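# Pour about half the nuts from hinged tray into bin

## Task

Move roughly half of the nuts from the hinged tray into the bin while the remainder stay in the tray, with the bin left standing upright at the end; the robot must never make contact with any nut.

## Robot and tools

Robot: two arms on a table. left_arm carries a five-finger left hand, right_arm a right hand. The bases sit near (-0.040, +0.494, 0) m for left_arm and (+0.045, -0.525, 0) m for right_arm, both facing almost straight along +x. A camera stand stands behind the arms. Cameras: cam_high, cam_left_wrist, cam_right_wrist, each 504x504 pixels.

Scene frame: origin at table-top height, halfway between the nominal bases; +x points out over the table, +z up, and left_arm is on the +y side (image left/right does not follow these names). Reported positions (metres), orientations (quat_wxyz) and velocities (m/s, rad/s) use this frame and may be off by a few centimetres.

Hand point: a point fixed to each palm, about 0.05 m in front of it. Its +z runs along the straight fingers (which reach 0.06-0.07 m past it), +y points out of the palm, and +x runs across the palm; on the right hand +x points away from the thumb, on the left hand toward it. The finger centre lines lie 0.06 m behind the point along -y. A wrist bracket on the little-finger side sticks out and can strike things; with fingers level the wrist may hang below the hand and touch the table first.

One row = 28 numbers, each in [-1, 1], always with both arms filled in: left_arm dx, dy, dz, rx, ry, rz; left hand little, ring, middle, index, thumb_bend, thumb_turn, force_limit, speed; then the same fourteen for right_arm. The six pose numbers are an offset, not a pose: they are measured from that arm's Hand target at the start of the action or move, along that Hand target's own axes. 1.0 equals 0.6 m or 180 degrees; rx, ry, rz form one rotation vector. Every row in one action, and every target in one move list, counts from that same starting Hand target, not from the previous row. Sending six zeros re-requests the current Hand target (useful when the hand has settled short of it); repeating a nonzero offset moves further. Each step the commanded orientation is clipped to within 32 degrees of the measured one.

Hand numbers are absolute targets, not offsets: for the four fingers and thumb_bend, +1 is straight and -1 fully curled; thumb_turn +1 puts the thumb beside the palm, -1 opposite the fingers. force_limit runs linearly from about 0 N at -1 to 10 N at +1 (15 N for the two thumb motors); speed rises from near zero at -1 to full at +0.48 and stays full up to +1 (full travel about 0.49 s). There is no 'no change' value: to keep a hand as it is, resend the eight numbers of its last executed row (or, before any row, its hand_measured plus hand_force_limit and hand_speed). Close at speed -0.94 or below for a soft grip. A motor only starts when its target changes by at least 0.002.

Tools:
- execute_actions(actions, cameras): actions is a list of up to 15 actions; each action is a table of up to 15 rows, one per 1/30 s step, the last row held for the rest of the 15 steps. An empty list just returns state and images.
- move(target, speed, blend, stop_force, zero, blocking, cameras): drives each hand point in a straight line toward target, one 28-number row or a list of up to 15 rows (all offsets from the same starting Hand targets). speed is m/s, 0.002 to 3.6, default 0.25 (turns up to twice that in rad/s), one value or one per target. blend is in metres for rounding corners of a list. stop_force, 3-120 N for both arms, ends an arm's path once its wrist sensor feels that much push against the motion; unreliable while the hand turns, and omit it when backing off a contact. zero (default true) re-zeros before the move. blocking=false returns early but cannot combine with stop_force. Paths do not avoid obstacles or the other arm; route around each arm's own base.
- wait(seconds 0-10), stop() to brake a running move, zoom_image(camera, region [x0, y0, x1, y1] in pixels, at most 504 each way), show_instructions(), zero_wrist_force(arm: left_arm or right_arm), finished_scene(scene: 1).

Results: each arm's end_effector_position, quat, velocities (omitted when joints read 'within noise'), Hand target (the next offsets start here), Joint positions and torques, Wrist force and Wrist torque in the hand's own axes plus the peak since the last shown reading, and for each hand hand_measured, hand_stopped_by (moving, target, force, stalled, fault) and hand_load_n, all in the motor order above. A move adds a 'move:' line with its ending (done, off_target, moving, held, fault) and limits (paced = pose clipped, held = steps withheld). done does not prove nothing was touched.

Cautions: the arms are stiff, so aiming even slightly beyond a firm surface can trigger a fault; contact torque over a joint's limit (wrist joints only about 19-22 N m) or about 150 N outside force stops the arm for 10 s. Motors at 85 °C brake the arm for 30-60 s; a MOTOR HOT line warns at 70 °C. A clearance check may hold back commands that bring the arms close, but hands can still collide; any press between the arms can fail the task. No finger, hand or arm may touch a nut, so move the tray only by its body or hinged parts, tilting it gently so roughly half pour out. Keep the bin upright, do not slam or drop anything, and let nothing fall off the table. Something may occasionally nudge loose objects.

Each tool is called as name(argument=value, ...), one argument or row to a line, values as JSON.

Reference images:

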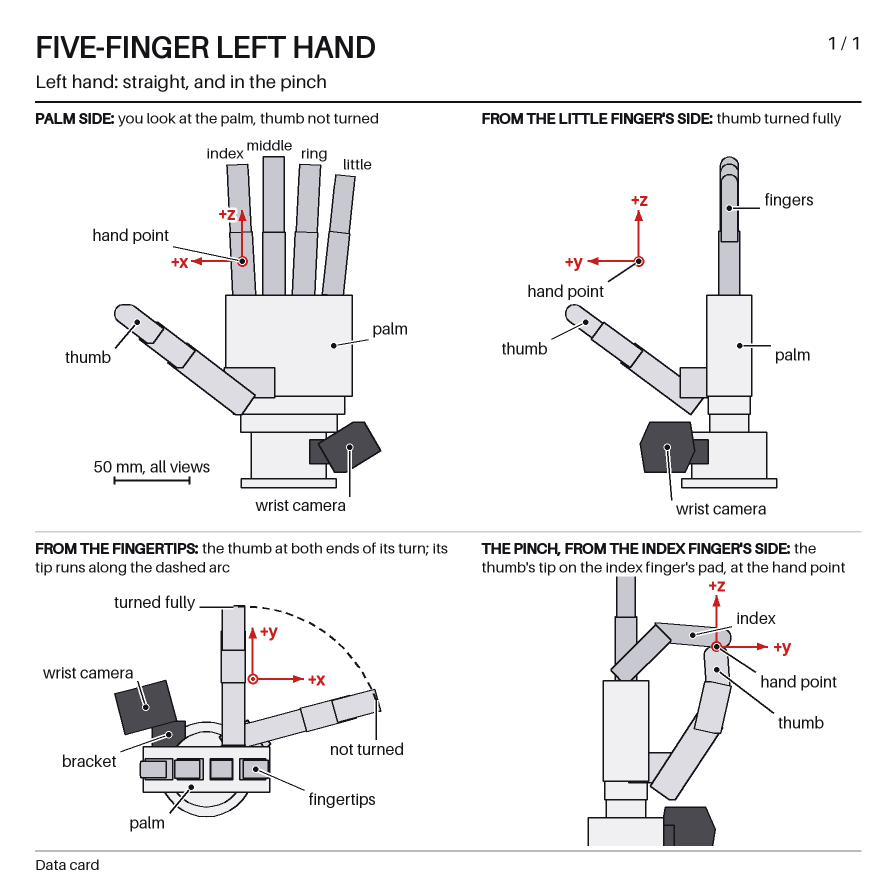

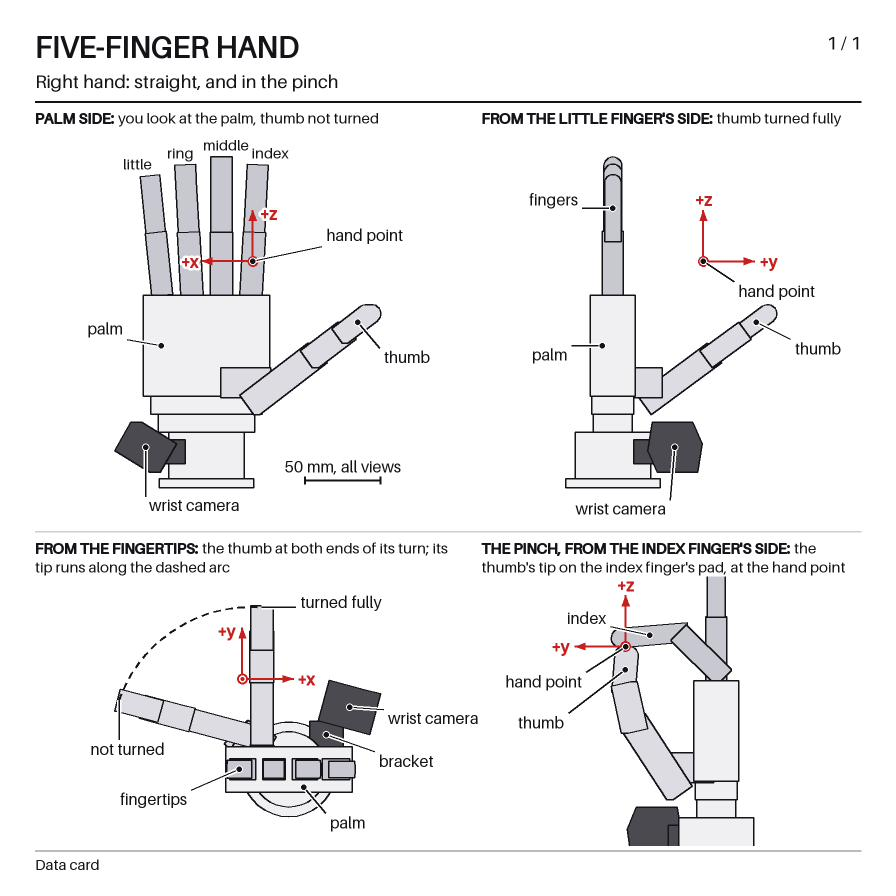

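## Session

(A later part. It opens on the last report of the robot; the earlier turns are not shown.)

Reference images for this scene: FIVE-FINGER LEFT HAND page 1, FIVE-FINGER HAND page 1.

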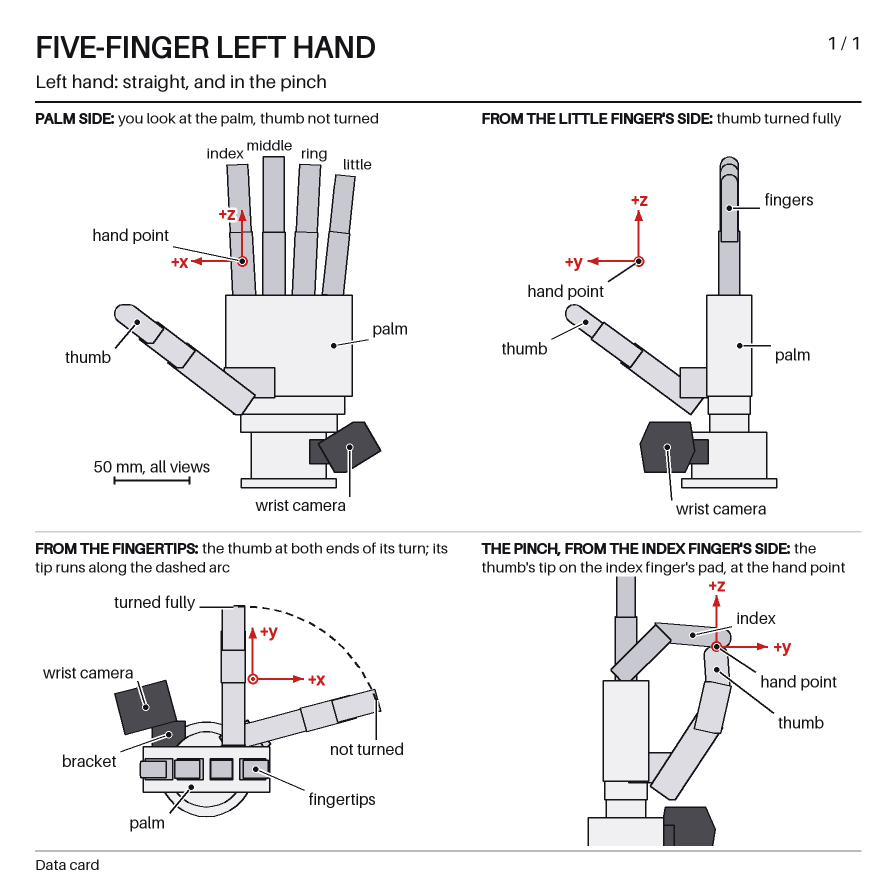

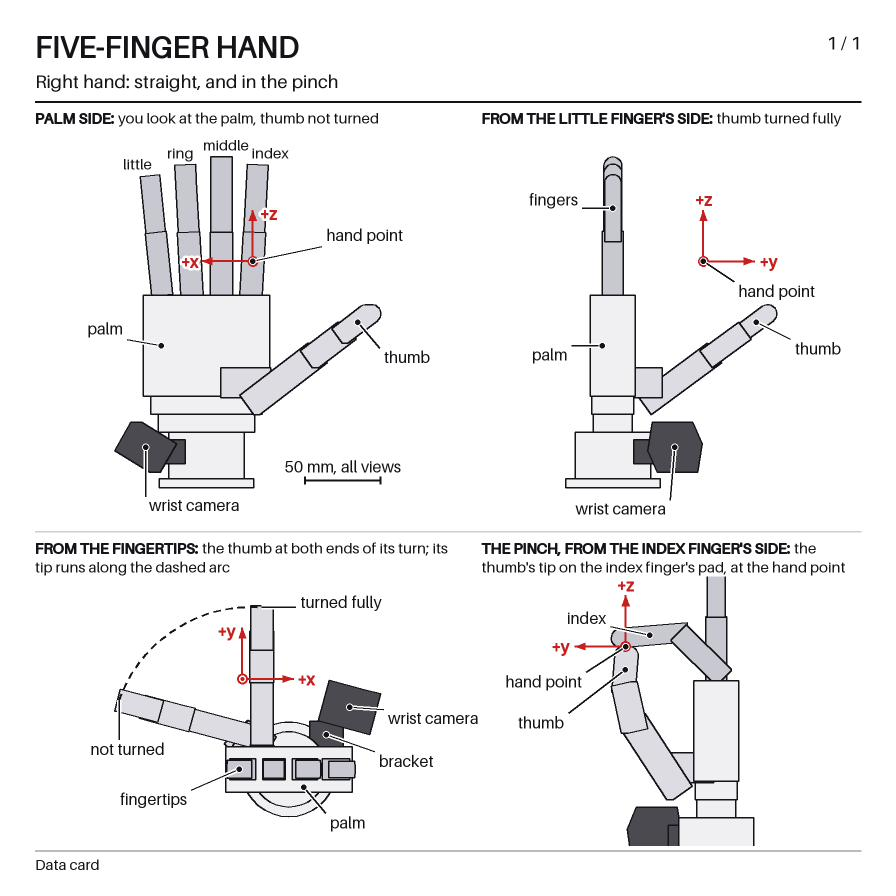

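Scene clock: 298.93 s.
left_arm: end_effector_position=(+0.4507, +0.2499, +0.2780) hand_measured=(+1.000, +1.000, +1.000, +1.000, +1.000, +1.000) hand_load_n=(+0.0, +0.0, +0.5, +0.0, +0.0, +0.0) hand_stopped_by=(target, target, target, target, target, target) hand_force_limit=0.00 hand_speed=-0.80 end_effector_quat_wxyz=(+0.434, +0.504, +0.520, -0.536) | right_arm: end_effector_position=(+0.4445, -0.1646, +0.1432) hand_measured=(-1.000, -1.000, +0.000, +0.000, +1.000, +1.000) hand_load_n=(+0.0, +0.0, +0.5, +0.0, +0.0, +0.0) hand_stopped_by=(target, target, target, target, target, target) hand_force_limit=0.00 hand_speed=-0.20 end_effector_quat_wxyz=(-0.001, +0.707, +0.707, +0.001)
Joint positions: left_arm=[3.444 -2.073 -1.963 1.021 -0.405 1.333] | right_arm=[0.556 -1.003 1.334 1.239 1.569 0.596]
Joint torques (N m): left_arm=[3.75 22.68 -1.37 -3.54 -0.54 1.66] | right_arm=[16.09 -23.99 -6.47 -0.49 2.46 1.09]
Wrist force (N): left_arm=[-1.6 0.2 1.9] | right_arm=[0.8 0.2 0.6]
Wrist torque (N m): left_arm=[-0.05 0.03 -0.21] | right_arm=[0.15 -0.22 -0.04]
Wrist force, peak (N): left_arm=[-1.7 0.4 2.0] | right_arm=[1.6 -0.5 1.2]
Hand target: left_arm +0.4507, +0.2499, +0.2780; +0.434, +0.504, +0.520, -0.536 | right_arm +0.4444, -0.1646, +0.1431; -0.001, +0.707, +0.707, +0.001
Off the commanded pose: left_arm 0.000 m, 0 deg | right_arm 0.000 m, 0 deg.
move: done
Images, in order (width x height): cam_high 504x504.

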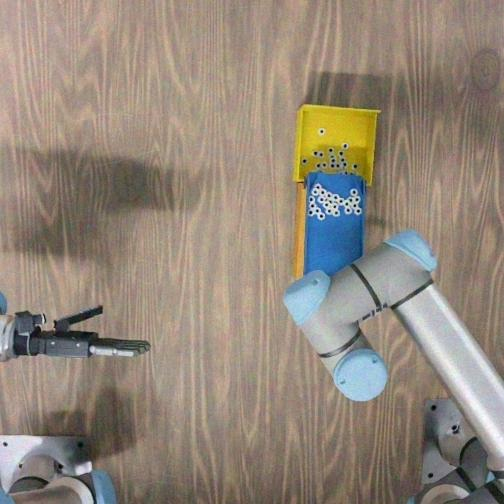

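move(
  target=[
    [0,0,0,0,0,0,1,1,1,1,1,1,0,-0.8,0,-0.0055,0.0377,0,0,0,-1,-1,0,0,1,1,0,-0.2],
    [0,0,0,0,0,0,1,1,1,1,1,1,0,-0.8,0,-0.0075,0.0752,0,0,0,-1,-1,0,0,1,1,0,-0.2],
    [0,0,0,0,0,0,1,1,1,1,1,1,0,-0.8,0,-0.0082,0.0893,0,0,0,-1,-1,0,0,1,1,0,-0.2],
  ],
  speed=[0.06,0.04,0.03],
  blend=[0.005,0.002,0],
  cameras=["all"],
)

zoom_image(
  camera="cam_left_wrist",
  region=[150, 180, 330, 290],
)

Scene clock: 305.37 s.
left_arm: end_effector_position=(+0.4507, +0.2499, +0.2780) hand_measured=(+1.000, +1.000, +1.000, +1.000, +1.000, +1.000) hand_load_n=(+0.0, +0.0, +0.0, +0.0, +0.0, +0.0) hand_stopped_by=(target, target, target, target, target, target) hand_force_limit=0.00 hand_speed=-0.80 end_effector_quat_wxyz=(+0.434, +0.504, +0.520, -0.536) | right_arm: end_effector_position=(+0.4395, -0.1645, +0.0896) hand_measured=(-1.000, -1.000, +0.000, +0.000, +1.000, +1.000) hand_load_n=(+0.0, +0.0, +0.0, +0.0, +0.0, +0.0) hand_stopped_by=(target, target, target, target, target, target) hand_force_limit=0.00 hand_speed=-0.20 end_effector_quat_wxyz=(-0.001, +0.707, +0.707, +0.001)
Joint positions: left_arm=[3.444 -2.073 -1.963 1.021 -0.405 1.333] | right_arm=[0.562 -0.962 1.413 1.119 1.569 0.602]
Joint torques (N m): left_arm=[3.36 22.87 -0.73 -3.56 -0.51 1.66] | right_arm=[15.07 -23.43 -5.99 -0.44 2.54 1.33]
Wrist force (N): left_arm=[-1.4 0.3 2.0] | right_arm=[0.8 0.1 -0.1]
Wrist torque (N m): left_arm=[-0.03 0.01 -0.21] | right_arm=[0.11 -0.13 -0.13]
Wrist force, peak (N): left_arm=[-1.5 0.3 2.1] | right_arm=[1.3 -0.6 0.5]
Hand target: left_arm +0.4507, +0.2499, +0.2780; +0.434, +0.504, +0.520, -0.536 | right_arm +0.4395, -0.1645, +0.0895; -0.001, +0.707, +0.707, +0.001
Off the commanded pose: left_arm 0.000 m, 0 deg | right_arm 0.000 m, 0 deg.
move: done

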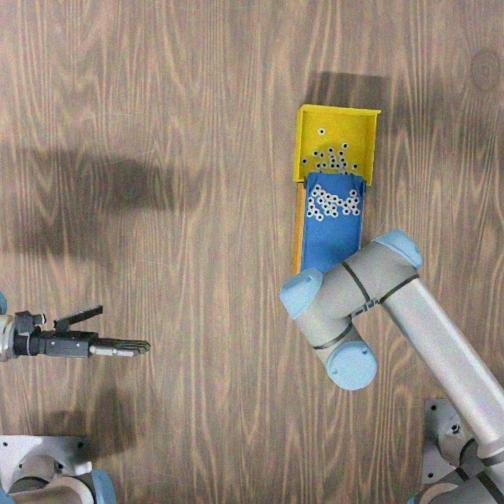

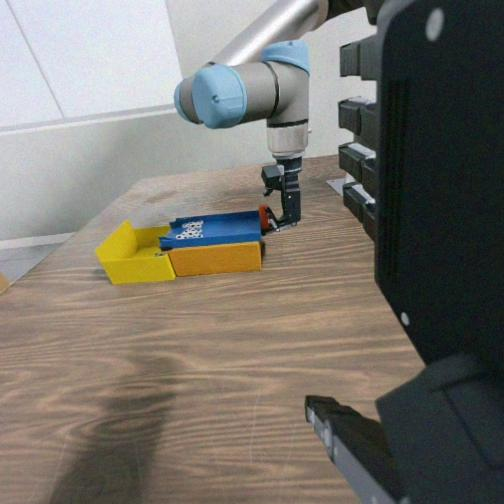

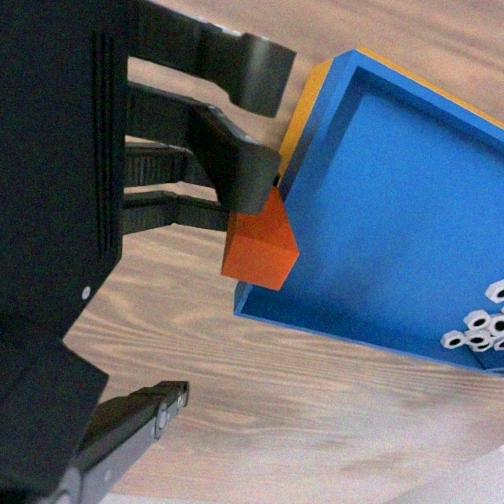

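Scaled by 2.800.

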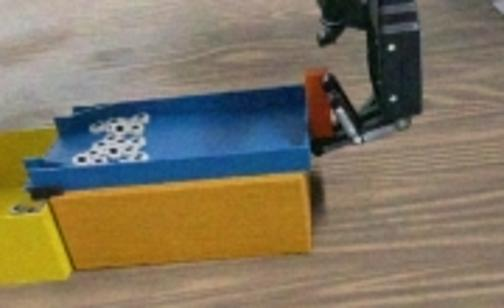

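zoom_image(
  camera="cam_left_wrist",
  region=[90, 210, 200, 290],
)

zoom_image(
  camera="cam_high",
  region=[290, 100, 380, 190],
)

Scaled by 4.582.

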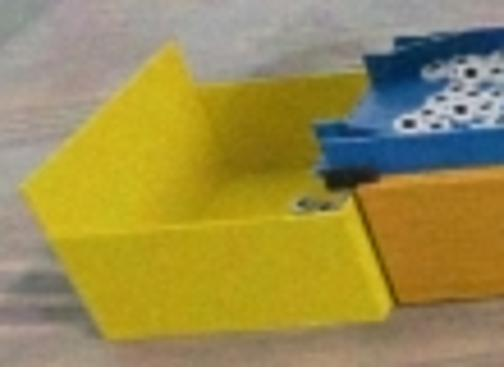

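Scaled by 5.600.

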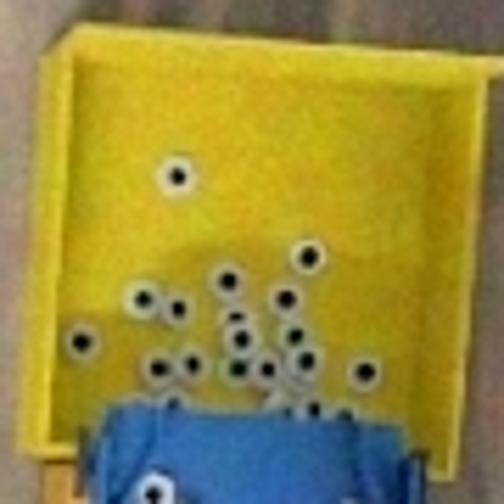

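move(
  target=[
    [0,0,0,0,0,0,1,1,1,1,1,1,0,-0.8,0,-0.0908,0,0,0,0,-1,-1,0,0,1,1,0,-0.2],
    [0,0,0,0,0,0,1,1,1,1,1,1,0,-0.8,-0.05,-0.19,-0.2,0,0,0,-1,-1,0,0,1,1,0,-0.2],
    [0,0,0,0,0,0,1,1,1,1,1,1,0,-0.8,-0.2,-0.22,-0.3,0,0,0,-1,-1,0,0,1,1,0,-0.2],
  ],
  speed=[0.08,0.2,0.25],
  blend=[0.01,0.03,0],
  cameras=["all"],
)

zoom_image(
  camera="cam_high",
  region=[290, 95, 380, 185],
)

zoom_image(
  camera="cam_high",
  region=[290, 165, 380, 305],
)

Scene clock: 312.93 s.
left_arm: end_effector_position=(+0.4507, +0.2499, +0.2780) hand_measured=(+1.000, +1.000, +1.000, +1.000, +1.000, +1.000) hand_load_n=(+0.0, +0.0, +0.0, +0.0, +0.0, +0.0) hand_stopped_by=(target, target, target, target, target, target) hand_force_limit=0.00 hand_speed=-0.80 end_effector_quat_wxyz=(+0.434, +0.504, +0.520, -0.536) | right_arm: end_effector_position=(+0.3074, -0.2848, +0.2693) hand_measured=(-1.000, -1.000, +0.000, +0.000, +1.000, +1.000) hand_load_n=(+0.0, +0.0, +0.0, +0.0, -0.5, -0.5) hand_stopped_by=(target, target, target, target, target, target) hand_force_limit=0.00 hand_speed=-0.20 end_effector_quat_wxyz=(-0.001, +0.707, +0.707, +0.001)
Joint positions: left_arm=[3.444 -2.073 -1.963 1.021 -0.405 1.333] | right_arm=[0.485 -1.516 1.688 1.398 1.569 0.524]
Joint torques (N m): left_arm=[3.68 23.43 -0.79 -3.52 -0.5 1.56] | right_arm=[-14.08 -30.14 -6.79 6.34 -1.96 -1.06]
Wrist force (N): left_arm=[-1.3 0.4 1.9] | right_arm=[1.0 0.4 0.1]
Wrist torque (N m): left_arm=[-0.01 -0.01 -0.20] | right_arm=[0.17 -0.19 -0.08]
Wrist force, peak (N): left_arm=[-1.5 0.3 2.0] | right_arm=[2.9 -2.1 0.1]
Hand target: left_arm +0.4507, +0.2499, +0.2780; +0.434, +0.504, +0.520, -0.536 | right_arm +0.3074, -0.2848, +0.2693; -0.001, +0.707, +0.707, +0.001
Off the commanded pose: left_arm 0.000 m, 0 deg | right_arm 0.000 m, 0 deg.
move: done

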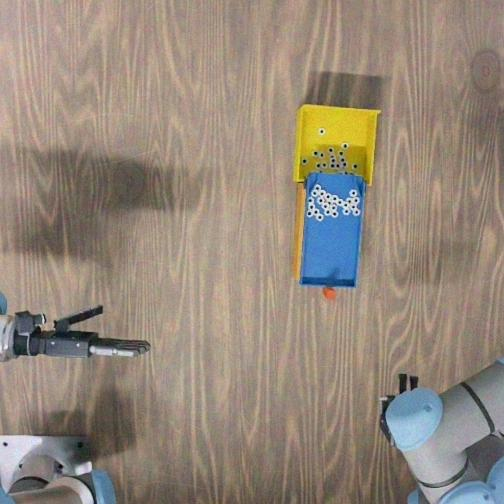

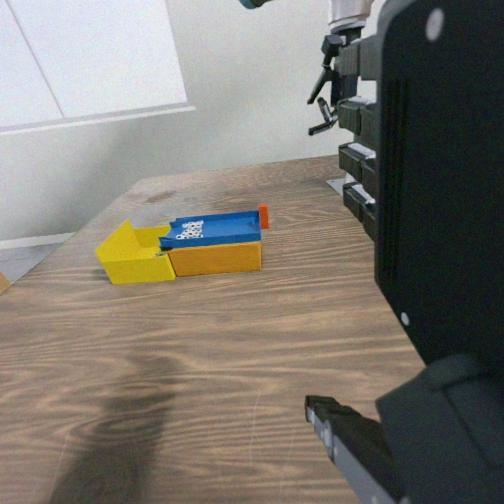

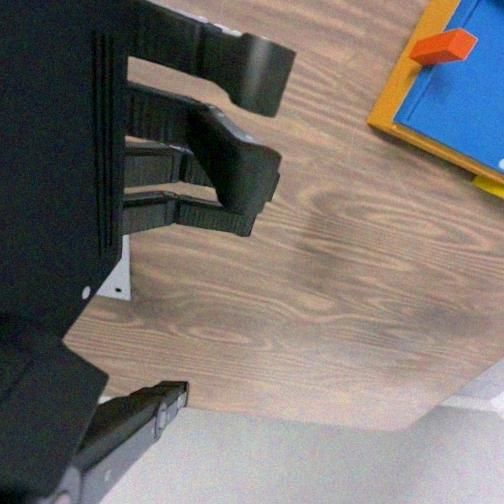

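Scaled by 5.600.

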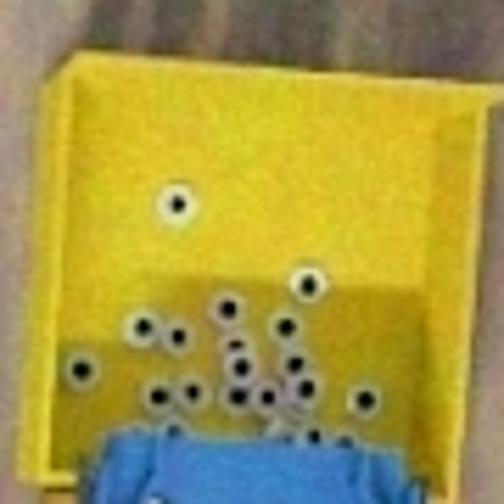

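Scaled by 3.600.

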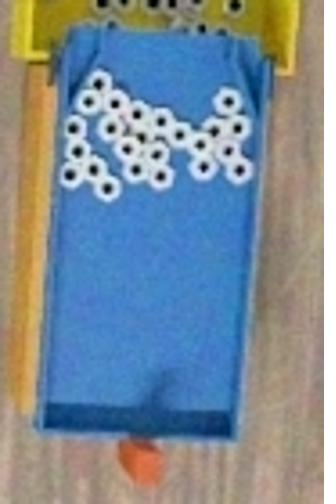

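finished_scene(
)

The scene is finished: the task was done.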